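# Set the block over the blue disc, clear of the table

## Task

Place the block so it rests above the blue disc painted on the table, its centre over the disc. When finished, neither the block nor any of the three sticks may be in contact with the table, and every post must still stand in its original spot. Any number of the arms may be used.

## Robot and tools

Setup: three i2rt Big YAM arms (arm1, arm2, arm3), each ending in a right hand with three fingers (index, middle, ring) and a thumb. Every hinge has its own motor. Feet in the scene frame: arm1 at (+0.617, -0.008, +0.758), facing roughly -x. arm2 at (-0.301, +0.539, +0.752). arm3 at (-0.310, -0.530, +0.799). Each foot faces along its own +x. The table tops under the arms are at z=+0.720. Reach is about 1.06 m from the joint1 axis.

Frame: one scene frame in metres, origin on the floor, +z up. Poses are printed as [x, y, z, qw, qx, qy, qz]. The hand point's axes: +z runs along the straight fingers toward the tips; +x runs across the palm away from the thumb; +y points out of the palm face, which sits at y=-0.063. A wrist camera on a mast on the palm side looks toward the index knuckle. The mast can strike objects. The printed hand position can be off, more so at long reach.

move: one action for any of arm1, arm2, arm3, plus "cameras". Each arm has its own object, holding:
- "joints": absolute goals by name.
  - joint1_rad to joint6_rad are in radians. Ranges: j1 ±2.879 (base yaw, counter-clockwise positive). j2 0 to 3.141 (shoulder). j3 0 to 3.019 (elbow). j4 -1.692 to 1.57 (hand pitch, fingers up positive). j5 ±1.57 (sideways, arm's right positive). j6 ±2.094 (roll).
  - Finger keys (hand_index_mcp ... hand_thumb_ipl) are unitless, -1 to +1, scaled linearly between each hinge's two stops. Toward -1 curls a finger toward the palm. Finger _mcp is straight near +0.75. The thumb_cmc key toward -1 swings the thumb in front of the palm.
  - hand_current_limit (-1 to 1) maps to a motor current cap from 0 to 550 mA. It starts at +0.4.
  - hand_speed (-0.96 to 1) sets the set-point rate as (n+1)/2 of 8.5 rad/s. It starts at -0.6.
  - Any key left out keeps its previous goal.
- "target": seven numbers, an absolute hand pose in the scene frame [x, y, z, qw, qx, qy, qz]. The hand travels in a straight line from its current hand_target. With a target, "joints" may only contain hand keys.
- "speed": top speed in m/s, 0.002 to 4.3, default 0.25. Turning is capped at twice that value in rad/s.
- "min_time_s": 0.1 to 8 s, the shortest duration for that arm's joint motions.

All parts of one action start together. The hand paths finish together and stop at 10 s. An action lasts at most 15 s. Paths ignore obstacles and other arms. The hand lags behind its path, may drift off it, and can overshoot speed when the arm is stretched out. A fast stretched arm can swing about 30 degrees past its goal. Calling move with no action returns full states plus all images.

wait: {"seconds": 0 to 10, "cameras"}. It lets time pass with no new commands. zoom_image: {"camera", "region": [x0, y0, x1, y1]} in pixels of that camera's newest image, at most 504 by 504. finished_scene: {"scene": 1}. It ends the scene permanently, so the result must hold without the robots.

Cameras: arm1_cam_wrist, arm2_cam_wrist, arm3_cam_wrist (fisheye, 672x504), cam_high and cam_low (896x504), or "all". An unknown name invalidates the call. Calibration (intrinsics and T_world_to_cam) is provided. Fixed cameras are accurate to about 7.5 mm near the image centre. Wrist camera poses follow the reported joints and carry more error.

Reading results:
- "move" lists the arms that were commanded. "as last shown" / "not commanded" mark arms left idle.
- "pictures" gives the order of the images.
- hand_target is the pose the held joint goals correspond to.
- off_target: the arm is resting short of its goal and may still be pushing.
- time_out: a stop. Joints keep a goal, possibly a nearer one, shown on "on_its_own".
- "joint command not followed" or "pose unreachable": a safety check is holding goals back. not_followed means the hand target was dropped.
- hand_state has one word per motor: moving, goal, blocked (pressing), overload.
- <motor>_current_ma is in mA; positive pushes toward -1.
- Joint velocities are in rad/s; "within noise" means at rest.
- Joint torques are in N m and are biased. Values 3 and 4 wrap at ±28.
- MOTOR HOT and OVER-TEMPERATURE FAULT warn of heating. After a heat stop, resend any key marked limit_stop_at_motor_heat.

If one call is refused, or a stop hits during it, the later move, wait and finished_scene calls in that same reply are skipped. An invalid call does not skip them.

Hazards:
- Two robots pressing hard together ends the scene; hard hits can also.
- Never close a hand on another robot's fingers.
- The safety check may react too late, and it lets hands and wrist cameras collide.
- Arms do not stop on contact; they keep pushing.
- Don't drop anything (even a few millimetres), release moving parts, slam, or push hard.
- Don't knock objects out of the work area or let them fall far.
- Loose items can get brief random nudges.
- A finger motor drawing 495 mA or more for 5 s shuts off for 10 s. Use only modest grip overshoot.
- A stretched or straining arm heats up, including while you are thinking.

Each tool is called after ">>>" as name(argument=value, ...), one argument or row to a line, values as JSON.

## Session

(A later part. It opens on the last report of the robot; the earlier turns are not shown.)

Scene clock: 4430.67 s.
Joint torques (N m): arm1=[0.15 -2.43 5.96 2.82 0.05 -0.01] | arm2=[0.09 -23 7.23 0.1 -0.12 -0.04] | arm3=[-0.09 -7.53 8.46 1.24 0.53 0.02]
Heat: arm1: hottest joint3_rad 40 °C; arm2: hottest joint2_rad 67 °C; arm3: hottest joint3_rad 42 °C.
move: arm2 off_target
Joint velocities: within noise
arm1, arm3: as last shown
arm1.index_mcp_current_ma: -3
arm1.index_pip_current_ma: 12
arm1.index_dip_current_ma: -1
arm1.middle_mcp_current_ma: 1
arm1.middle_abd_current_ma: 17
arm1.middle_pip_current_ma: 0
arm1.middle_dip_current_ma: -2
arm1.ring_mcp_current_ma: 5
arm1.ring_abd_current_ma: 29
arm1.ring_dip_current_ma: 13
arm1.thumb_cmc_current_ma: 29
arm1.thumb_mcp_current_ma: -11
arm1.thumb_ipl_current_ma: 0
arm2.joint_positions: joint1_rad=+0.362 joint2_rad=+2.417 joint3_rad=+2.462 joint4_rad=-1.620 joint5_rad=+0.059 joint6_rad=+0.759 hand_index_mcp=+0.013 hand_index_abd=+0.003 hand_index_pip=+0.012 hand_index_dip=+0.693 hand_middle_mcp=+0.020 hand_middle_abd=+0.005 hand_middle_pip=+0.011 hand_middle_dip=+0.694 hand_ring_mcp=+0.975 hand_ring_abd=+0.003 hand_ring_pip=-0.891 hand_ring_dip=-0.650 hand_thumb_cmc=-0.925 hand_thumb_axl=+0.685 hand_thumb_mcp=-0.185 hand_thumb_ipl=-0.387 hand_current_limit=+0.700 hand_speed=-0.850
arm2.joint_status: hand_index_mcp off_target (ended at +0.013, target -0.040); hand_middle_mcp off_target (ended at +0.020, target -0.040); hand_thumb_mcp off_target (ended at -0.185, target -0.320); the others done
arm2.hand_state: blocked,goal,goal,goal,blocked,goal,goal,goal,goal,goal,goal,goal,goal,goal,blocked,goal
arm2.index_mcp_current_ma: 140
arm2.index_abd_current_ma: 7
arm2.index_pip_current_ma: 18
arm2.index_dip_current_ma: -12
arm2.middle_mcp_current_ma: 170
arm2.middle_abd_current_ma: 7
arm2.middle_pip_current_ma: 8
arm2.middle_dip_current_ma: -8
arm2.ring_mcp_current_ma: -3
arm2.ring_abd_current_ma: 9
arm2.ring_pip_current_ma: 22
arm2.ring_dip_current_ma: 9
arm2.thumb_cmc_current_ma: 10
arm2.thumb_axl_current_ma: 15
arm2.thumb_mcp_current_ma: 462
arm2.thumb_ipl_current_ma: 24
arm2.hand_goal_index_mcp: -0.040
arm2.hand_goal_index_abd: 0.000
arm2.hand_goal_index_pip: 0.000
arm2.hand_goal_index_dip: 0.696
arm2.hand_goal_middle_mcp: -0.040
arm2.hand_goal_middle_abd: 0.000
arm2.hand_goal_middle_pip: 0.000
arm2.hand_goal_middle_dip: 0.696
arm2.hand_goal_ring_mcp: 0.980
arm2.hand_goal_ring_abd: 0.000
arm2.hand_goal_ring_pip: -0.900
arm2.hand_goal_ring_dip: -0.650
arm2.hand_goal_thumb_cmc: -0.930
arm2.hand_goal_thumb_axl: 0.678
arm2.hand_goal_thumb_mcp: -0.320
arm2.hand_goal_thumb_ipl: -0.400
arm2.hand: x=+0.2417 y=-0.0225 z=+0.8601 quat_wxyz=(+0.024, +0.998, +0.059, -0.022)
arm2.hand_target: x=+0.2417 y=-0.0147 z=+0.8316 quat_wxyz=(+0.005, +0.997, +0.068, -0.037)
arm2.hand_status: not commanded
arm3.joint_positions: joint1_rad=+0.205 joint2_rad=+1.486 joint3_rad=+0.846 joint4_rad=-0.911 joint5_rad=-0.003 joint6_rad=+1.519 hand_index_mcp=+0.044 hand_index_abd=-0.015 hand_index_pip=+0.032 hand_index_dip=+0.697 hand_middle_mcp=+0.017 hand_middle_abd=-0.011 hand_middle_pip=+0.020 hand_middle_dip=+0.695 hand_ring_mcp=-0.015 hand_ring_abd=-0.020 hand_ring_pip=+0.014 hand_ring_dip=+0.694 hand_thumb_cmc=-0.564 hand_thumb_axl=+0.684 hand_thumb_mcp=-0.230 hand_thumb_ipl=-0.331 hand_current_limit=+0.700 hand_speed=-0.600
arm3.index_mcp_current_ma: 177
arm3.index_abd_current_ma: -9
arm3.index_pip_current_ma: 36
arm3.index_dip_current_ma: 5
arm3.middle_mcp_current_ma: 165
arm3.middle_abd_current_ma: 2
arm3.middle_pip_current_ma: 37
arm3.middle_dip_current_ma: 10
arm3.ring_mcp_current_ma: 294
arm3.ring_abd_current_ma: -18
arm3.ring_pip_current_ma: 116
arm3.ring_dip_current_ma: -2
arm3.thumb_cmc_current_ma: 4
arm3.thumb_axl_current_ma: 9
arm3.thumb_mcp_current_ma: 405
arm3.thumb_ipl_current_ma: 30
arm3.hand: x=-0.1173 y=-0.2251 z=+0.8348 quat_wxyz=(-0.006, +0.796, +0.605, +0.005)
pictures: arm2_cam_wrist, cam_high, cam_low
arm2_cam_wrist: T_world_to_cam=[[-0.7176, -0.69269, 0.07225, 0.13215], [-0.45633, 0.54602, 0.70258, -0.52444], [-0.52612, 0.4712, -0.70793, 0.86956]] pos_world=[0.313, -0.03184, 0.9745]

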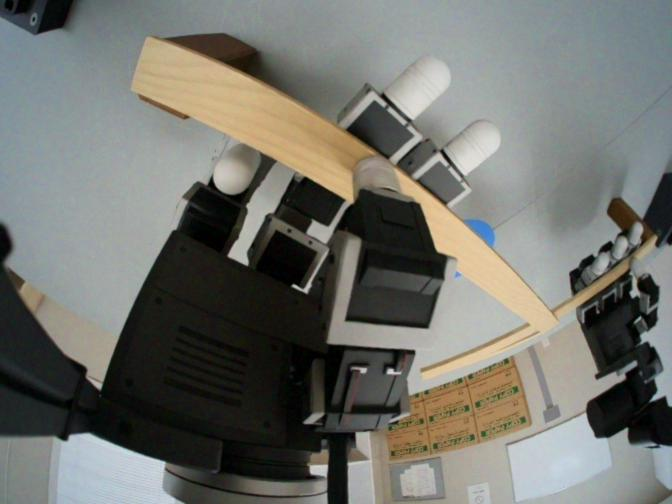

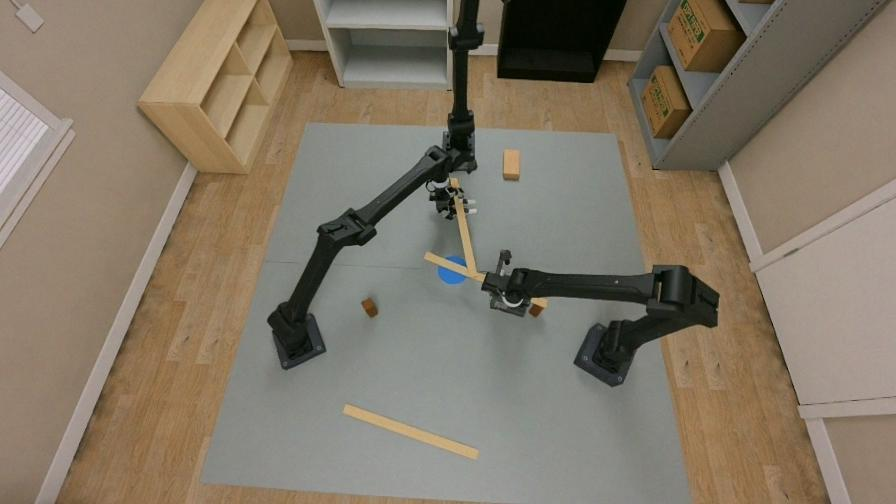

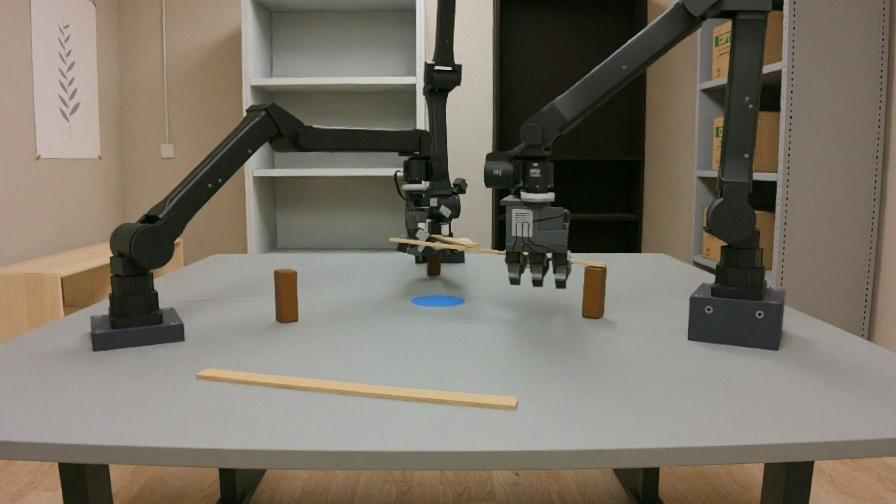

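>>> move(
  arm2={"target": [0.235, -0.015, 0.895, 0.013, 0.9975, 0.06, -0.037], "speed": 0.08},
  cameras=["cam_high", "cam_low"],
)

>>> zoom_image(
  camera="cam_low",
  region=[370, 180, 520, 280],
)

>>> zoom_image(
  camera="cam_high",
  region=[400, 140, 560, 330],
)

Scene clock: 4450.57 s.
Joint torques (N m): arm1=[0.09 -2.43 5.94 2.84 0.05 -0.01] | arm2=[-0.21 -25.58 10.99 -0.28 0.35 0.05] | arm3=[-0.09 -7.77 8.49 1.28 0.5 0.02]
Heat: arm1: hottest joint3_rad 40 °C; arm2: hottest joint2_rad 62 °C; arm3: hottest joint3_rad 42 °C.
move: arm2 off_target
Joint velocities: within noise
arm1, arm3: as last shown
arm1.index_mcp_current_ma: 1
arm1.index_abd_current_ma: 4
arm1.index_pip_current_ma: 15
arm1.index_dip_current_ma: 2
arm1.middle_mcp_current_ma: 5
arm1.middle_abd_current_ma: 15
arm1.middle_pip_current_ma: 1
arm1.middle_dip_current_ma: 0
arm1.ring_mcp_current_ma: 4
arm1.ring_abd_current_ma: 28
arm1.ring_pip_current_ma: -6
arm1.ring_dip_current_ma: 23
arm1.thumb_cmc_current_ma: 35
arm1.thumb_axl_current_ma: 8
arm1.thumb_ipl_current_ma: 4
arm2.joint_positions: joint1_rad=+0.363 joint2_rad=+2.407 joint3_rad=+2.472 joint4_rad=-1.697 joint5_rad=+0.061 joint6_rad=+0.758 hand_index_mcp=+0.018 hand_index_abd=-0.004 hand_index_pip=+0.023 hand_index_dip=+0.693 hand_middle_mcp=+0.020 hand_middle_abd=-0.001 hand_middle_pip=+0.013 hand_middle_dip=+0.694 hand_ring_mcp=+0.975 hand_ring_abd=+0.003 hand_ring_pip=-0.891 hand_ring_dip=-0.650 hand_thumb_cmc=-0.926 hand_thumb_axl=+0.685 hand_thumb_mcp=-0.191 hand_thumb_ipl=-0.383 hand_current_limit=+0.700 hand_speed=-0.850
arm2.joint_status: not commanded
arm2.hand_state: blocked,goal,blocked,goal,blocked,goal,goal,goal,goal,goal,goal,goal,goal,goal,blocked,goal
arm2.index_mcp_current_ma: 155
arm2.index_abd_current_ma: 7
arm2.index_pip_current_ma: 39
arm2.index_dip_current_ma: -15
arm2.middle_mcp_current_ma: 172
arm2.middle_abd_current_ma: 2
arm2.middle_pip_current_ma: 10
arm2.middle_dip_current_ma: -10
arm2.ring_mcp_current_ma: -9
arm2.ring_abd_current_ma: 12
arm2.ring_pip_current_ma: 18
arm2.ring_dip_current_ma: 4
arm2.thumb_cmc_current_ma: 8
arm2.thumb_axl_current_ma: 19
arm2.thumb_mcp_current_ma: 460
arm2.thumb_ipl_current_ma: 35
arm2.hand_goal_index_mcp: -0.040
arm2.hand_goal_index_abd: 0.000
arm2.hand_goal_index_pip: 0.000
arm2.hand_goal_index_dip: 0.696
arm2.hand_goal_middle_mcp: -0.040
arm2.hand_goal_middle_abd: 0.000
arm2.hand_goal_middle_pip: 0.000
arm2.hand_goal_middle_dip: 0.696
arm2.hand_goal_ring_mcp: 0.980
arm2.hand_goal_ring_abd: 0.000
arm2.hand_goal_ring_pip: -0.900
arm2.hand_goal_ring_dip: -0.650
arm2.hand_goal_thumb_cmc: -0.930
arm2.hand_goal_thumb_axl: 0.678
arm2.hand_goal_thumb_mcp: -0.320
arm2.hand_goal_thumb_ipl: -0.400
arm2.hand: x=+0.2293 y=-0.0119 z=+0.8693 quat_wxyz=(+0.005, +0.997, +0.061, -0.044)
arm2.hand_target: x=+0.2341 y=-0.0144 z=+0.8946 quat_wxyz=(+0.021, +0.997, +0.062, -0.030)
arm2.hand_status: off_target (0.026 m and 1.2 deg from the pose sent, 0.036 m and 2.1 deg at the start; a joint's target at an end of its range on 23 of 39 steps)
arm3.joint_positions: joint1_rad=+0.205 joint2_rad=+1.486 joint3_rad=+0.846 joint4_rad=-0.911 joint5_rad=-0.003 joint6_rad=+1.519 hand_index_mcp=+0.044 hand_index_abd=-0.015 hand_index_pip=+0.032 hand_index_dip=+0.696 hand_middle_mcp=+0.016 hand_middle_abd=-0.011 hand_middle_pip=+0.020 hand_middle_dip=+0.695 hand_ring_mcp=-0.017 hand_ring_abd=-0.020 hand_ring_pip=+0.013 hand_ring_dip=+0.694 hand_thumb_cmc=-0.564 hand_thumb_axl=+0.685 hand_thumb_mcp=-0.230 hand_thumb_ipl=-0.331 hand_current_limit=+0.700 hand_speed=-0.600
arm3.index_mcp_current_ma: 187
arm3.index_abd_current_ma: -20
arm3.index_pip_current_ma: 42
arm3.index_dip_current_ma: 3
arm3.middle_mcp_current_ma: 180
arm3.middle_abd_current_ma: -9
arm3.middle_pip_current_ma: 33
arm3.middle_dip_current_ma: 12
arm3.ring_mcp_current_ma: 290
arm3.ring_pip_current_ma: 115
arm3.ring_dip_current_ma: -10
arm3.thumb_cmc_current_ma: 2
arm3.thumb_axl_current_ma: 22
arm3.thumb_mcp_current_ma: 404
arm3.thumb_ipl_current_ma: 29
arm3.hand: x=-0.1172 y=-0.2252 z=+0.8349 quat_wxyz=(-0.006, +0.796, +0.605, +0.005)

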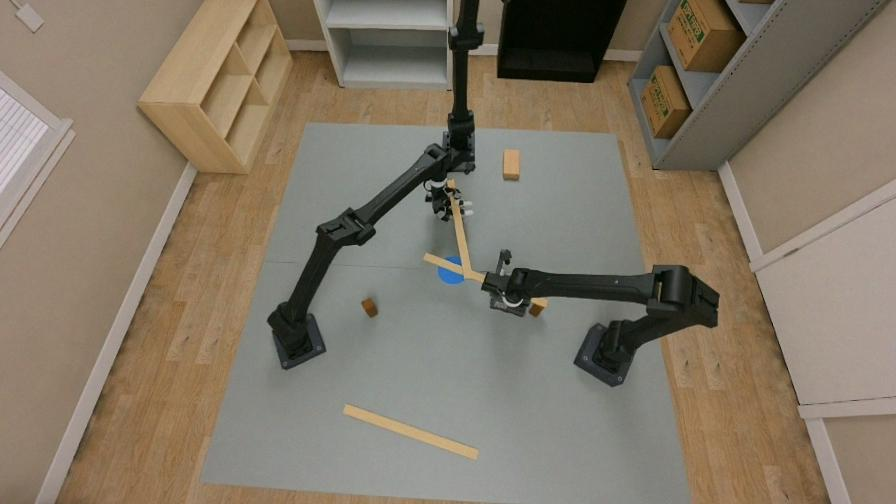

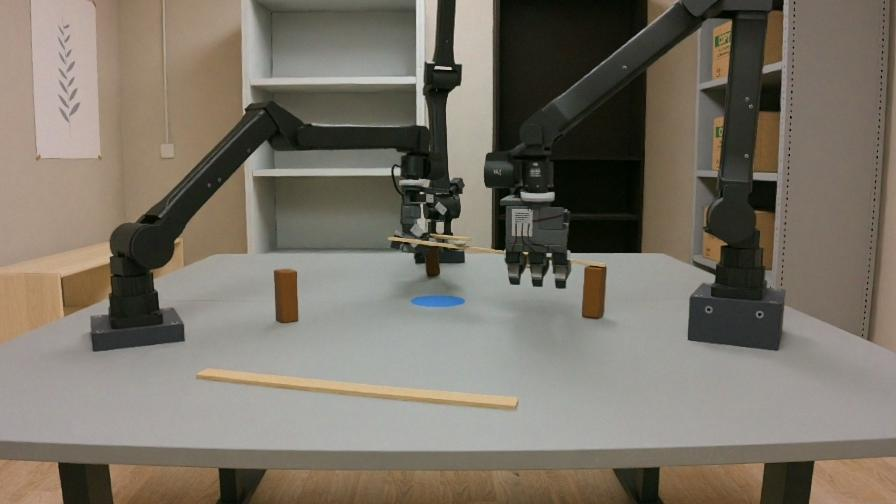

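Scaled by 3.360 from the camera's image (finer frame: 1280x720).

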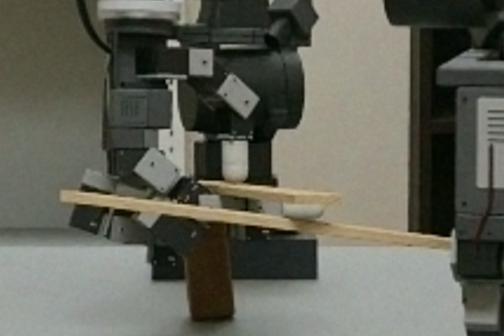

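Scaled by 2.653 from the camera's image (finer frame: 1280x720).

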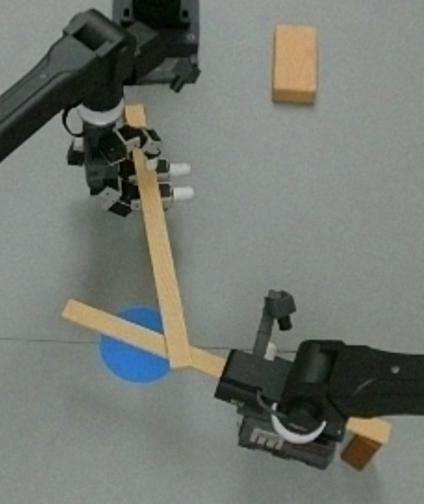

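>>> move(
  arm2={"target": [0.235, -0.019, 0.925, 0.013, 0.9975, 0.06, -0.037], "speed": 0.1},
  cameras=["cam_high", "cam_low"],
)

>>> zoom_image(
  camera="cam_low",
  region=[370, 180, 520, 280],
)

>>> zoom_image(
  camera="cam_high",
  region=[400, 140, 560, 330],
)

Scene clock: 4460.57 s.
Joint torques (N m): arm1=[0.15 -2.43 5.96 2.84 0.05 -0.01] | arm2=[-0.5 -25.35 11.99 -0.17 0.35 -0.08] | arm3=[0.03 -7.71 8.46 1.22 0.5 0.01]
Heat: arm1: hottest joint3_rad 40 °C; arm2: hottest joint2_rad 63 °C; arm3: hottest joint3_rad 42 °C.
move: arm2 off_target
Joint velocities: within noise
arm1, arm3: as last shown
arm1.index_mcp_current_ma: -3
arm1.index_abd_current_ma: 3
arm1.index_pip_current_ma: 23
arm1.index_dip_current_ma: -2
arm1.middle_mcp_current_ma: 3
arm1.middle_abd_current_ma: 11
arm1.middle_pip_current_ma: -1
arm1.middle_dip_current_ma: 2
arm1.ring_mcp_current_ma: 15
arm1.ring_abd_current_ma: 24
arm1.ring_pip_current_ma: 0
arm1.ring_dip_current_ma: 11
arm1.thumb_cmc_current_ma: 32
arm1.thumb_axl_current_ma: 7
arm1.thumb_mcp_current_ma: -13
arm1.thumb_ipl_current_ma: -5
arm2.joint_positions: joint1_rad=+0.363 joint2_rad=+2.366 joint3_rad=+2.472 joint4_rad=-1.697 joint5_rad=+0.067 joint6_rad=+0.758 hand_index_mcp=+0.018 hand_index_abd=-0.004 hand_index_pip=+0.023 hand_index_dip=+0.693 hand_middle_mcp=+0.020 hand_middle_abd=-0.001 hand_middle_pip=+0.013 hand_middle_dip=+0.694 hand_ring_mcp=+0.975 hand_ring_abd=+0.003 hand_ring_pip=-0.891 hand_ring_dip=-0.650 hand_thumb_cmc=-0.926 hand_thumb_axl=+0.685 hand_thumb_mcp=-0.191 hand_thumb_ipl=-0.383 hand_current_limit=+0.700 hand_speed=-0.850
arm2.joint_status: not commanded
arm2.hand_state: blocked,goal,blocked,goal,blocked,goal,goal,goal,goal,goal,goal,goal,goal,goal,blocked,goal
arm2.index_mcp_current_ma: 157
arm2.index_abd_current_ma: 2
arm2.index_pip_current_ma: 39
arm2.index_dip_current_ma: -13
arm2.middle_mcp_current_ma: 168
arm2.middle_abd_current_ma: 6
arm2.middle_pip_current_ma: 12
arm2.middle_dip_current_ma: -9
arm2.ring_mcp_current_ma: -4
arm2.ring_abd_current_ma: 10
arm2.ring_pip_current_ma: 20
arm2.ring_dip_current_ma: 6
arm2.thumb_cmc_current_ma: 12
arm2.thumb_axl_current_ma: 15
arm2.thumb_mcp_current_ma: 458
arm2.thumb_ipl_current_ma: 36
arm2.hand_goal_index_mcp: -0.040
arm2.hand_goal_index_abd: 0.000
arm2.hand_goal_index_pip: 0.000
arm2.hand_goal_index_dip: 0.696
arm2.hand_goal_middle_mcp: -0.040
arm2.hand_goal_middle_abd: 0.000
arm2.hand_goal_middle_pip: 0.000
arm2.hand_goal_middle_dip: 0.696
arm2.hand_goal_ring_mcp: 0.980
arm2.hand_goal_ring_abd: 0.000
arm2.hand_goal_ring_pip: -0.900
arm2.hand_goal_ring_dip: -0.650
arm2.hand_goal_thumb_cmc: -0.930
arm2.hand_goal_thumb_axl: 0.678
arm2.hand_goal_thumb_mcp: -0.320
arm2.hand_goal_thumb_ipl: -0.400
arm2.hand: x=+0.2287 y=-0.0124 z=+0.9000 quat_wxyz=(+0.021, +0.997, +0.060, -0.030)
arm2.hand_target: x=+0.2337 y=-0.0181 z=+0.9247 quat_wxyz=(+0.038, +0.997, +0.066, -0.016)
arm2.hand_status: off_target (0.027 m and 1.2 deg from the pose sent, 0.056 m and 1.2 deg at the start; a joint's target at an end of its range on 29 of 30 steps)
arm3.index_mcp_current_ma: 178
arm3.index_abd_current_ma: -2
arm3.index_pip_current_ma: 41
arm3.index_dip_current_ma: 13
arm3.middle_mcp_current_ma: 186
arm3.middle_abd_current_ma: -8
arm3.middle_pip_current_ma: 34
arm3.middle_dip_current_ma: 6
arm3.ring_mcp_current_ma: 273
arm3.ring_abd_current_ma: -31
arm3.ring_pip_current_ma: 114
arm3.ring_dip_current_ma: -4
arm3.thumb_cmc_current_ma: 3
arm3.thumb_axl_current_ma: 14
arm3.thumb_mcp_current_ma: 413
arm3.thumb_ipl_current_ma: 27

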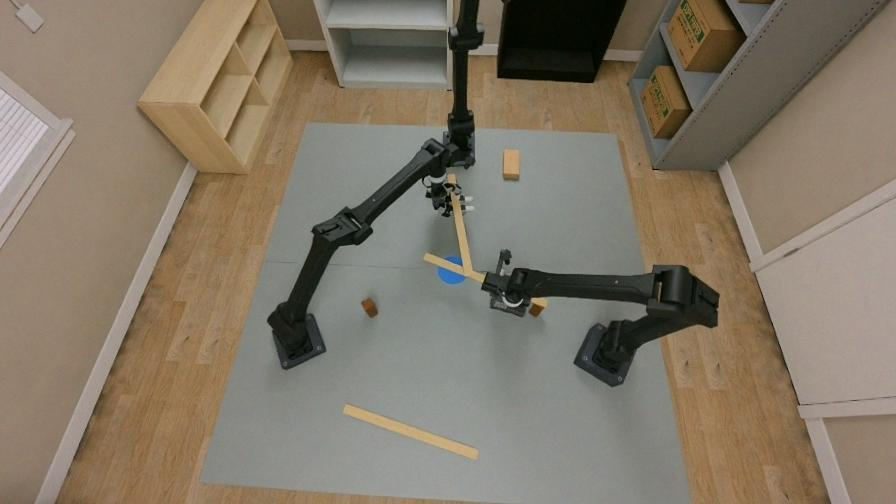

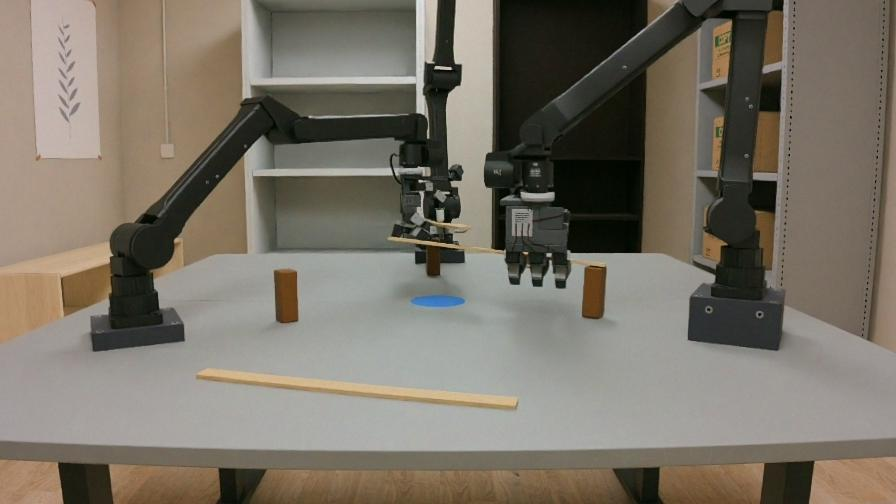

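Scaled by 3.360 from the camera's image (finer frame: 1280x720).

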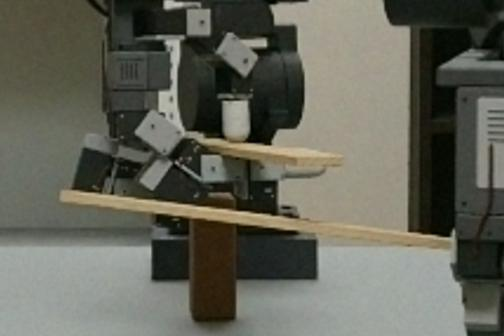

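Scaled by 2.653 from the camera's image (finer frame: 1280x720).

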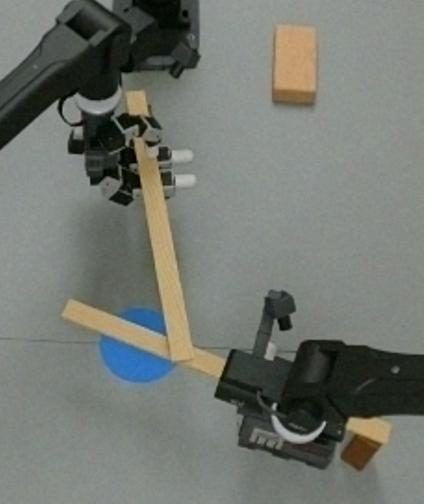

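>>> move(
  cameras=["cam_high","cam_low"],
)

>>> zoom_image(
  camera="cam_high",
  region=[400, 140, 560, 330],
)

>>> zoom_image(
  camera="cam_low",
  region=[370, 180, 520, 280],
)

Scene clock: 4526.90 s.
Joint torques (N m): arm1=[0.15 -2.43 5.94 2.84 0.04 -0.01] | arm2=[-0.5 -24.88 11.99 -0.18 0.35 -0.08] | arm3=[-0.09 -7.71 8.42 1.26 0.51 0.02]
Heat: arm1: hottest joint3_rad 40 °C; arm2: hottest joint2_rad 60 °C; arm3: hottest joint3_rad 42 °C.
Joint velocities: within noise
arm1.joint_positions: joint1_rad=+0.250 joint2_rad=+1.438 joint3_rad=+2.828 joint4_rad=-1.330 joint5_rad=-0.023 joint6_rad=+1.049 hand_index_mcp=+1.000 hand_index_abd=+0.256 hand_index_pip=-0.482 hand_index_dip=+0.007 hand_middle_mcp=+0.763 hand_middle_abd=+0.145 hand_middle_pip=+0.577 hand_middle_dip=+0.696 hand_ring_mcp=+0.762 hand_ring_abd=-0.087 hand_ring_pip=+0.577 hand_ring_dip=+0.696 hand_thumb_cmc=-0.545 hand_thumb_axl=+0.683 hand_thumb_mcp=-0.784 hand_thumb_ipl=+0.168 hand_current_limit=+0.400 hand_speed=-0.600
arm1.joint_status: not commanded
arm1.hand_state: overload,goal,goal,goal,goal,goal,goal,goal,goal,blocked,goal,goal,blocked,goal,goal,goal
arm1.index_mcp_current_ma: -1
arm1.index_abd_current_ma: 2
arm1.index_pip_current_ma: 20
arm1.index_dip_current_ma: 2
arm1.middle_mcp_current_ma: 5
arm1.middle_abd_current_ma: 11
arm1.middle_pip_current_ma: 0
arm1.middle_dip_current_ma: -1
arm1.ring_mcp_current_ma: 8
arm1.ring_abd_current_ma: 26
arm1.ring_pip_current_ma: -3
arm1.ring_dip_current_ma: 16
arm1.thumb_cmc_current_ma: 35
arm1.thumb_axl_current_ma: 13
arm1.thumb_mcp_current_ma: -13
arm1.thumb_ipl_current_ma: 1
arm1.hand_goal_index_mcp: 0.754
arm1.hand_goal_index_abd: 0.250
arm1.hand_goal_index_pip: -0.500
arm1.hand_goal_index_dip: 0.000
arm1.hand_goal_middle_mcp: 0.754
arm1.hand_goal_middle_abd: 0.140
arm1.hand_goal_middle_pip: 0.576
arm1.hand_goal_middle_dip: 0.696
arm1.hand_goal_ring_mcp: 0.754
arm1.hand_goal_ring_abd: -0.140
arm1.hand_goal_ring_pip: 0.576
arm1.hand_goal_ring_dip: 0.696
arm1.hand_goal_thumb_cmc: -0.570
arm1.hand_goal_thumb_axl: 0.678
arm1.hand_goal_thumb_mcp: -0.780
arm1.hand_goal_thumb_ipl: 0.168
arm1.hand: x=+0.2486 y=-0.0272 z=+1.6844 quat_wxyz=(+0.722, +0.274, -0.631, -0.082) (m; scene frame)
arm1.hand_target: x=+0.2482 y=-0.0274 z=+1.6884 quat_wxyz=(+0.727, +0.272, -0.626, -0.083) (m; scene frame)
arm1.hand_status: not commanded
arm2.joint_positions: joint1_rad=+0.363 joint2_rad=+2.366 joint3_rad=+2.472 joint4_rad=-1.697 joint5_rad=+0.067 joint6_rad=+0.758 hand_index_mcp=+0.018 hand_index_abd=-0.004 hand_index_pip=+0.023 hand_index_dip=+0.693 hand_middle_mcp=+0.020 hand_middle_abd=-0.001 hand_middle_pip=+0.013 hand_middle_dip=+0.694 hand_ring_mcp=+0.975 hand_ring_abd=+0.003 hand_ring_pip=-0.891 hand_ring_dip=-0.650 hand_thumb_cmc=-0.926 hand_thumb_axl=+0.685 hand_thumb_mcp=-0.191 hand_thumb_ipl=-0.383 hand_current_limit=+0.700 hand_speed=-0.850
arm2.joint_status: not commanded
arm2.hand_state: blocked,goal,blocked,goal,blocked,goal,goal,goal,goal,goal,goal,goal,goal,goal,blocked,goal
arm2.index_mcp_current_ma: 155
arm2.index_abd_current_ma: -1
arm2.index_pip_current_ma: 43
arm2.index_dip_current_ma: -9
arm2.middle_mcp_current_ma: 169
arm2.middle_abd_current_ma: 2
arm2.middle_pip_current_ma: 12
arm2.middle_dip_current_ma: -11
arm2.ring_mcp_current_ma: -5
arm2.ring_abd_current_ma: 8
arm2.ring_pip_current_ma: 20
arm2.ring_dip_current_ma: 2
arm2.thumb_cmc_current_ma: 9
arm2.thumb_axl_current_ma: 15
arm2.thumb_mcp_current_ma: 460
arm2.thumb_ipl_current_ma: 41
arm2.hand_goal_index_mcp: -0.040
arm2.hand_goal_index_abd: 0.000
arm2.hand_goal_index_pip: 0.000
arm2.hand_goal_index_dip: 0.696
arm2.hand_goal_middle_mcp: -0.040
arm2.hand_goal_middle_abd: 0.000
arm2.hand_goal_middle_pip: 0.000
arm2.hand_goal_middle_dip: 0.696
arm2.hand_goal_ring_mcp: 0.980
arm2.hand_goal_ring_abd: 0.000
arm2.hand_goal_ring_pip: -0.900
arm2.hand_goal_ring_dip: -0.650
arm2.hand_goal_thumb_cmc: -0.930
arm2.hand_goal_thumb_axl: 0.678
arm2.hand_goal_thumb_mcp: -0.320
arm2.hand_goal_thumb_ipl: -0.400
arm2.hand: x=+0.2287 y=-0.0124 z=+0.9000 quat_wxyz=(+0.021, +0.997, +0.060, -0.030) (m; scene frame)
arm2.hand_target: x=+0.2337 y=-0.0181 z=+0.9247 quat_wxyz=(+0.038, +0.997, +0.066, -0.016) (m; scene frame)
arm2.hand_status: off_target (0.027 m and 1.2 deg from the pose sent, 0.056 m and 1.2 deg at the start; a joint's target at an end of its range on 29 of 30 steps)
arm3.joint_positions: joint1_rad=+0.205 joint2_rad=+1.486 joint3_rad=+0.846 joint4_rad=-0.911 joint5_rad=-0.003 joint6_rad=+1.519 hand_index_mcp=+0.044 hand_index_abd=-0.015 hand_index_pip=+0.032 hand_index_dip=+0.696 hand_middle_mcp=+0.016 hand_middle_abd=-0.011 hand_middle_pip=+0.020 hand_middle_dip=+0.695 hand_ring_mcp=-0.017 hand_ring_abd=-0.020 hand_ring_pip=+0.013 hand_ring_dip=+0.694 hand_thumb_cmc=-0.564 hand_thumb_axl=+0.685 hand_thumb_mcp=-0.230 hand_thumb_ipl=-0.331 hand_current_limit=+0.700 hand_speed=-0.600
arm3.joint_status: not commanded
arm3.hand_state: blocked,goal,blocked,goal,blocked,goal,blocked,goal,blocked,goal,blocked,goal,goal,goal,blocked,goal
arm3.index_mcp_current_ma: 180
arm3.index_abd_current_ma: -2
arm3.index_pip_current_ma: 37
arm3.index_dip_current_ma: 7
arm3.middle_mcp_current_ma: 182
arm3.middle_abd_current_ma: -1
arm3.middle_pip_current_ma: 40
arm3.middle_dip_current_ma: -3
arm3.ring_mcp_current_ma: 283
arm3.ring_abd_current_ma: -20
arm3.ring_pip_current_ma: 109
arm3.ring_dip_current_ma: -14
arm3.thumb_cmc_current_ma: 22
arm3.thumb_axl_current_ma: 20
arm3.thumb_mcp_current_ma: 382
arm3.thumb_ipl_current_ma: 17
arm3.hand_goal_index_mcp: -0.062
arm3.hand_goal_index_abd: 0.000
arm3.hand_goal_index_pip: 0.000
arm3.hand_goal_index_dip: 0.696
arm3.hand_goal_middle_mcp: -0.088
arm3.hand_goal_middle_abd: 0.000
arm3.hand_goal_middle_pip: -0.014
arm3.hand_goal_middle_dip: 0.696
arm3.hand_goal_ring_mcp: -0.170
arm3.hand_goal_ring_abd: 0.000
arm3.hand_goal_ring_pip: -0.058
arm3.hand_goal_ring_dip: 0.696
arm3.hand_goal_thumb_cmc: -0.570
arm3.hand_goal_thumb_axl: 0.678
arm3.hand_goal_thumb_mcp: -0.392
arm3.hand_goal_thumb_ipl: -0.344
arm3.hand: x=-0.1172 y=-0.2252 z=+0.8349 quat_wxyz=(-0.006, +0.796, +0.605, +0.005) (m; scene frame)
arm3.hand_target: x=-0.1171 y=-0.2206 z=+0.8341 quat_wxyz=(-0.009, +0.796, +0.605, +0.012) (m; scene frame)
arm3.hand_status: not commanded
pictures: cam_high, cam_low

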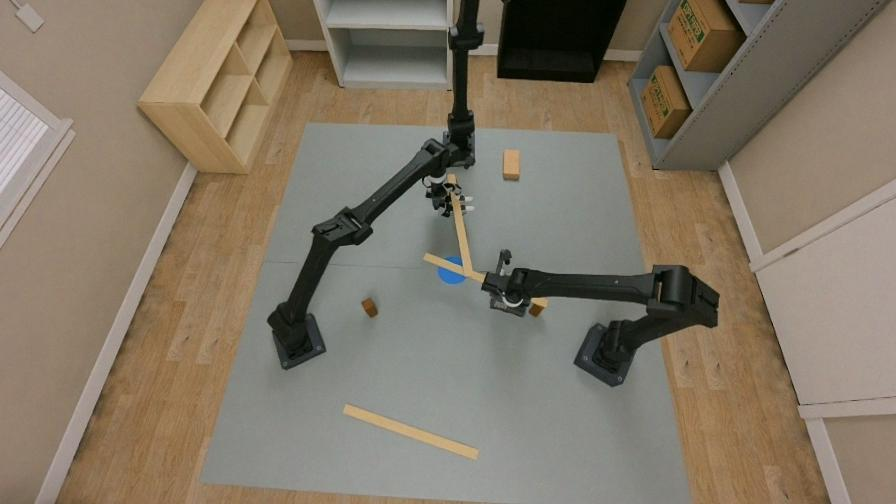

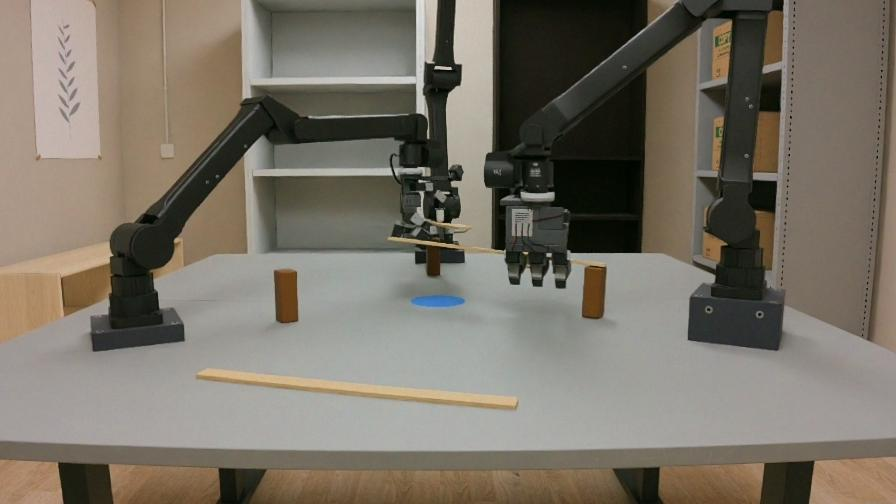

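Scaled by 2.653 from the camera's image (finer frame: 1280x720).

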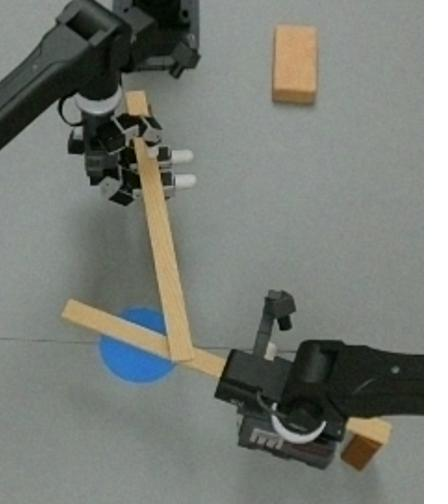

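Scaled by 3.360 from the camera's image (finer frame: 1280x720).

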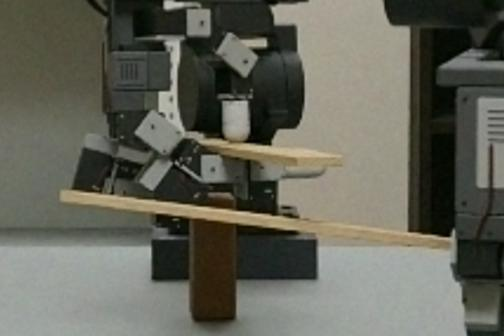

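>>> move(
  arm2={"target": [0.237, -0.023, 0.848, 0.021, 0.997, 0.060, -0.030], "speed": 0.05},
  cameras=["cam_high","cam_low"],
)

>>> zoom_image(
  camera="cam_high",
  region=[400, 140, 560, 330],
)

>>> zoom_image(
  camera="cam_low",
  region=[370, 180, 520, 280],
)

Scene clock: 4587.80 s.
Joint torques (N m): arm1=[0.09 -2.43 5.96 2.82 0.05 -0.01] | arm2=[-0.62 -21.13 7.54 0.58 0.12 0.02] | arm3=[-0.03 -7.71 8.42 1.22 0.51 0.02]
Heat: arm1: hottest joint3_rad 40 °C; arm2: hottest joint3_rad 62 °C; arm3: hottest joint3_rad 42 °C.
move: arm2 off_target
Joint velocities: within noise
arm1, arm3: as last shown
arm1.index_mcp_current_ma: -4
arm1.index_abd_current_ma: 4
arm1.index_pip_current_ma: 16
arm1.index_dip_current_ma: 0
arm1.middle_mcp_current_ma: 3
arm1.middle_abd_current_ma: 18
arm1.middle_pip_current_ma: 4
arm1.middle_dip_current_ma: -5
arm1.ring_abd_current_ma: 28
arm1.ring_pip_current_ma: -1
arm1.ring_dip_current_ma: 11
arm1.thumb_cmc_current_ma: 30
arm1.thumb_axl_current_ma: 11
arm1.thumb_mcp_current_ma: -9
arm2.joint_positions: joint1_rad=+0.363 joint2_rad=+2.368 joint3_rad=+2.434 joint4_rad=-1.608 joint5_rad=+0.067 joint6_rad=+0.758 hand_index_mcp=+0.018 hand_index_abd=-0.004 hand_index_pip=+0.023 hand_index_dip=+0.693 hand_middle_mcp=+0.020 hand_middle_abd=-0.001 hand_middle_pip=+0.013 hand_middle_dip=+0.694 hand_ring_mcp=+0.975 hand_ring_abd=+0.003 hand_ring_pip=-0.891 hand_ring_dip=-0.650 hand_thumb_cmc=-0.926 hand_thumb_axl=+0.685 hand_thumb_mcp=-0.191 hand_thumb_ipl=-0.383 hand_current_limit=+0.700 hand_speed=-0.850
arm2.joint_status: not commanded
arm2.hand_state: blocked,goal,blocked,goal,blocked,goal,goal,goal,goal,goal,goal,goal,goal,goal,blocked,goal
arm2.index_mcp_current_ma: 157
arm2.index_abd_current_ma: 2
arm2.index_pip_current_ma: 38
arm2.index_dip_current_ma: -10
arm2.middle_mcp_current_ma: 168
arm2.middle_abd_current_ma: 3
arm2.middle_pip_current_ma: 14
arm2.middle_dip_current_ma: -8
arm2.ring_mcp_current_ma: -6
arm2.ring_abd_current_ma: 10
arm2.ring_pip_current_ma: 17
arm2.ring_dip_current_ma: 3
arm2.thumb_cmc_current_ma: 10
arm2.thumb_axl_current_ma: 18
arm2.thumb_mcp_current_ma: 458
arm2.thumb_ipl_current_ma: 36
arm2.hand_goal_index_mcp: -0.040
arm2.hand_goal_index_abd: 0.000
arm2.hand_goal_index_pip: 0.000
arm2.hand_goal_index_dip: 0.696
arm2.hand_goal_middle_mcp: -0.040
arm2.hand_goal_middle_abd: 0.000
arm2.hand_goal_middle_pip: 0.000
arm2.hand_goal_middle_dip: 0.696
arm2.hand_goal_ring_mcp: 0.980
arm2.hand_goal_ring_abd: 0.000
arm2.hand_goal_ring_pip: -0.900
arm2.hand_goal_ring_dip: -0.650
arm2.hand_goal_thumb_cmc: -0.930
arm2.hand_goal_thumb_axl: 0.678
arm2.hand_goal_thumb_mcp: -0.320
arm2.hand_goal_thumb_ipl: -0.400
arm2.hand: x=+0.2393 y=-0.0213 z=+0.8868 quat_wxyz=(+0.038, +0.997, +0.059, -0.012)
arm2.hand_target: x=+0.2358 y=-0.0220 z=+0.8487 quat_wxyz=(+0.021, +0.998, +0.060, -0.030)
arm2.hand_status: off_target (0.039 m and 2.8 deg from the pose sent, 0.054 m and 0.1 deg at the start)
arm3.index_mcp_current_ma: 192
arm3.index_abd_current_ma: -9
arm3.index_pip_current_ma: 45
arm3.index_dip_current_ma: 10
arm3.middle_mcp_current_ma: 179
arm3.middle_abd_current_ma: 1
arm3.middle_pip_current_ma: 39
arm3.middle_dip_current_ma: 1
arm3.ring_mcp_current_ma: 278
arm3.ring_abd_current_ma: -10
arm3.ring_pip_current_ma: 101
arm3.ring_dip_current_ma: -10
arm3.thumb_cmc_current_ma: -2
arm3.thumb_axl_current_ma: 10
arm3.thumb_mcp_current_ma: 407
arm3.thumb_ipl_current_ma: 24

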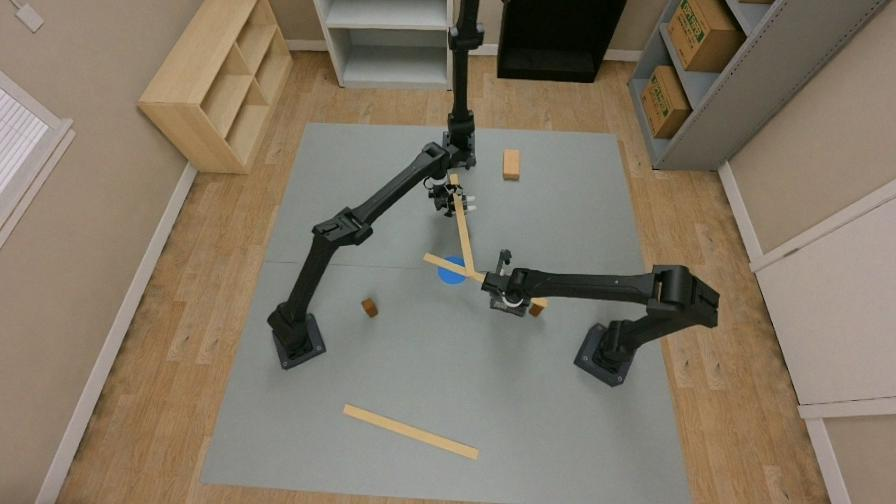

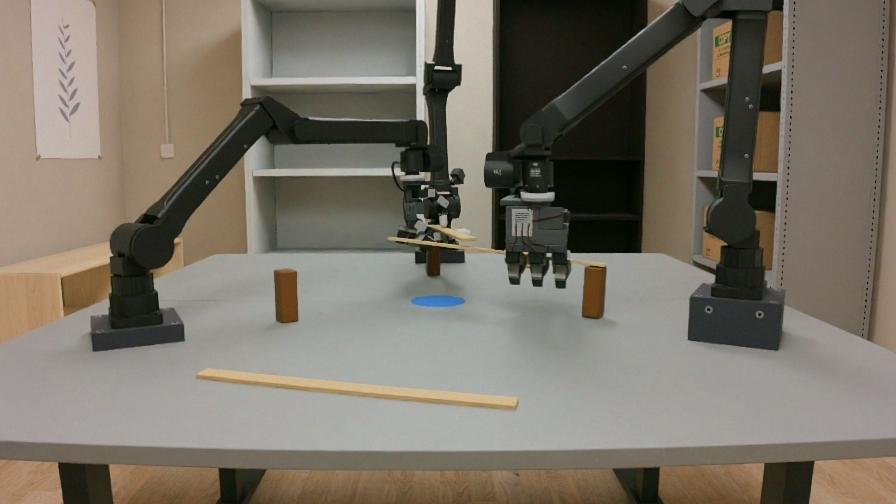

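Scaled by 2.653 from the camera's image (finer frame: 1280x720).

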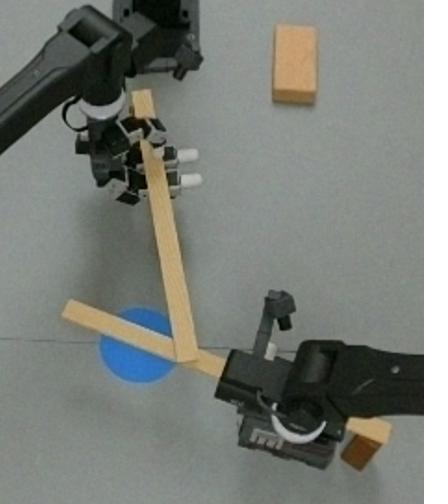

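Scaled by 3.360 from the camera's image (finer frame: 1280x720).

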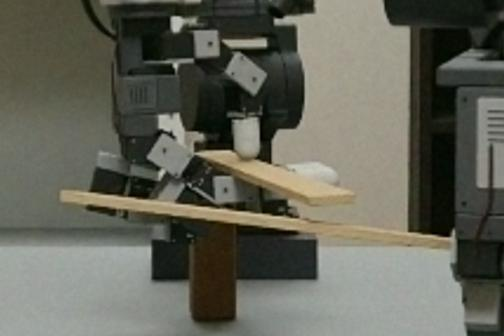

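>>> move(
  arm2={"target": [0.232, -0.018, 0.836, 0.008, 0.997, 0.060, -0.041], "speed": 0.05},
  cameras=["cam_high","cam_low"],
)

>>> zoom_image(
  camera="cam_high",
  region=[400, 140, 560, 330],
)

>>> zoom_image(
  camera="cam_low",
  region=[370, 180, 520, 280],
)

Scene clock: 4622.57 s.
Joint torques (N m): arm1=[0.15 -2.43 5.96 2.82 0.05 -0.01] | arm2=[-0.73 -21.48 7.49 -0.05 0.12 0.03] | arm3=[-0.15 -7.53 8.42 1.25 0.5 0.03]
Heat: arm1: hottest joint3_rad 40 °C; arm2: hottest joint2_rad 67 °C; arm3: hottest joint3_rad 42 °C.
move: arm2 off_target
Joint velocities: within noise
arm1, arm3: as last shown
arm1.index_mcp_current_ma: -8
arm1.index_pip_current_ma: 22
arm1.index_dip_current_ma: 6
arm1.middle_mcp_current_ma: 6
arm1.middle_abd_current_ma: 11
arm1.middle_pip_current_ma: 2
arm1.middle_dip_current_ma: 0
arm1.ring_mcp_current_ma: 13
arm1.ring_abd_current_ma: 31
arm1.ring_pip_current_ma: 0
arm1.ring_dip_current_ma: 12
arm1.thumb_cmc_current_ma: 37
arm1.thumb_axl_current_ma: 9
arm1.thumb_ipl_current_ma: -1
arm2.joint_positions: joint1_rad=+0.363 joint2_rad=+2.375 joint3_rad=+2.423 joint4_rad=-1.606 joint5_rad=+0.063 joint6_rad=+0.758 hand_index_mcp=+0.018 hand_index_abd=-0.004 hand_index_pip=+0.023 hand_index_dip=+0.693 hand_middle_mcp=+0.020 hand_middle_abd=-0.001 hand_middle_pip=+0.013 hand_middle_dip=+0.694 hand_ring_mcp=+0.975 hand_ring_abd=+0.003 hand_ring_pip=-0.891 hand_ring_dip=-0.650 hand_thumb_cmc=-0.926 hand_thumb_axl=+0.685 hand_thumb_mcp=-0.191 hand_thumb_ipl=-0.383 hand_current_limit=+0.700 hand_speed=-0.850
arm2.joint_status: not commanded
arm2.hand_state: blocked,goal,blocked,goal,blocked,goal,goal,goal,goal,goal,goal,goal,goal,goal,blocked,goal
arm2.index_mcp_current_ma: 159
arm2.index_abd_current_ma: 4
arm2.index_pip_current_ma: 41
arm2.index_dip_current_ma: -11
arm2.middle_mcp_current_ma: 166
arm2.middle_abd_current_ma: 1
arm2.middle_pip_current_ma: 13
arm2.middle_dip_current_ma: -7
arm2.ring_mcp_current_ma: -10
arm2.ring_abd_current_ma: 11
arm2.ring_pip_current_ma: 20
arm2.ring_dip_current_ma: 1
arm2.thumb_cmc_current_ma: 11
arm2.thumb_axl_current_ma: 18
arm2.thumb_mcp_current_ma: 461
arm2.thumb_ipl_current_ma: 34
arm2.hand_goal_index_mcp: -0.040
arm2.hand_goal_index_abd: 0.000
arm2.hand_goal_index_pip: 0.000
arm2.hand_goal_index_dip: 0.696
arm2.hand_goal_middle_mcp: -0.040
arm2.hand_goal_middle_abd: 0.000
arm2.hand_goal_middle_pip: 0.000
arm2.hand_goal_middle_dip: 0.696
arm2.hand_goal_ring_mcp: 0.980
arm2.hand_goal_ring_abd: 0.000
arm2.hand_goal_ring_pip: -0.900
arm2.hand_goal_ring_dip: -0.650
arm2.hand_goal_thumb_cmc: -0.930
arm2.hand_goal_thumb_axl: 0.678
arm2.hand_goal_thumb_mcp: -0.320
arm2.hand_goal_thumb_ipl: -0.400
arm2.hand: x=+0.2381 y=-0.0195 z=+0.8759 quat_wxyz=(+0.031, +0.998, +0.060, -0.017)
arm2.hand_target: x=+0.2311 y=-0.0173 z=+0.8369 quat_wxyz=(+0.008, +0.997, +0.060, -0.041)
arm2.hand_status: off_target (0.040 m and 3.8 deg from the pose sent, 0.051 m and 4.8 deg at the start)
arm3.index_mcp_current_ma: 182
arm3.index_abd_current_ma: -10
arm3.index_pip_current_ma: 38
arm3.index_dip_current_ma: -1
arm3.middle_mcp_current_ma: 173
arm3.middle_abd_current_ma: -5
arm3.middle_pip_current_ma: 34
arm3.middle_dip_current_ma: 7
arm3.ring_mcp_current_ma: 284
arm3.ring_abd_current_ma: -21
arm3.ring_pip_current_ma: 106
arm3.ring_dip_current_ma: 12
arm3.thumb_cmc_current_ma: 7
arm3.thumb_axl_current_ma: 1
arm3.thumb_mcp_current_ma: 399
arm3.thumb_ipl_current_ma: 20

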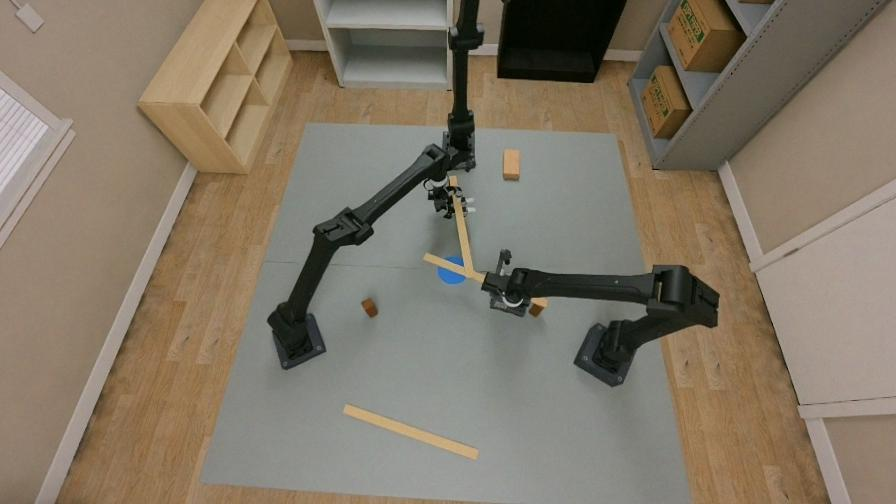

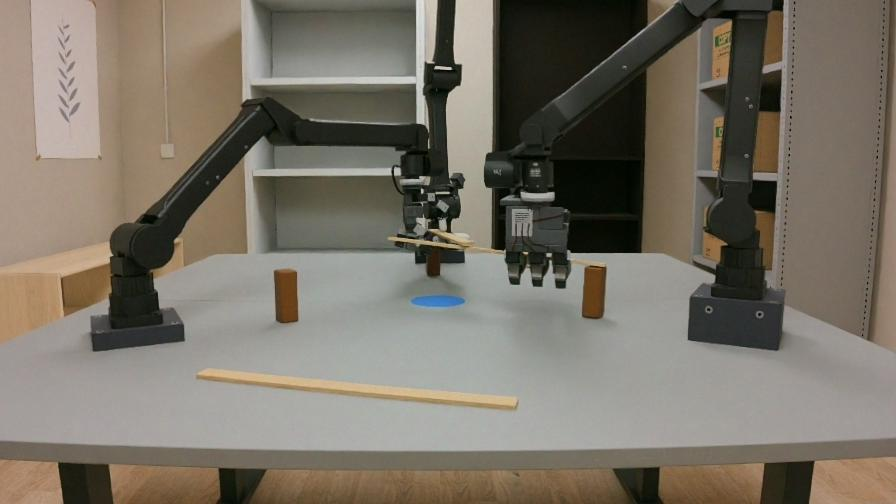

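Scaled by 2.653 from the camera's image (finer frame: 1280x720).

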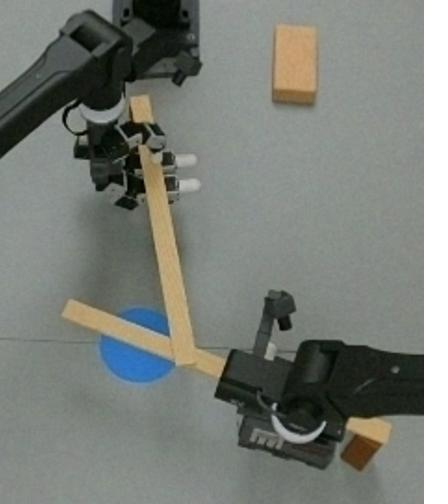

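Scaled by 3.360 from the camera's image (finer frame: 1280x720).

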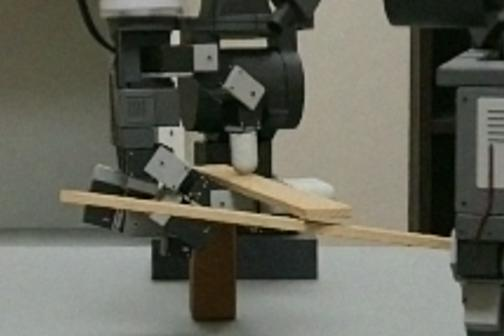

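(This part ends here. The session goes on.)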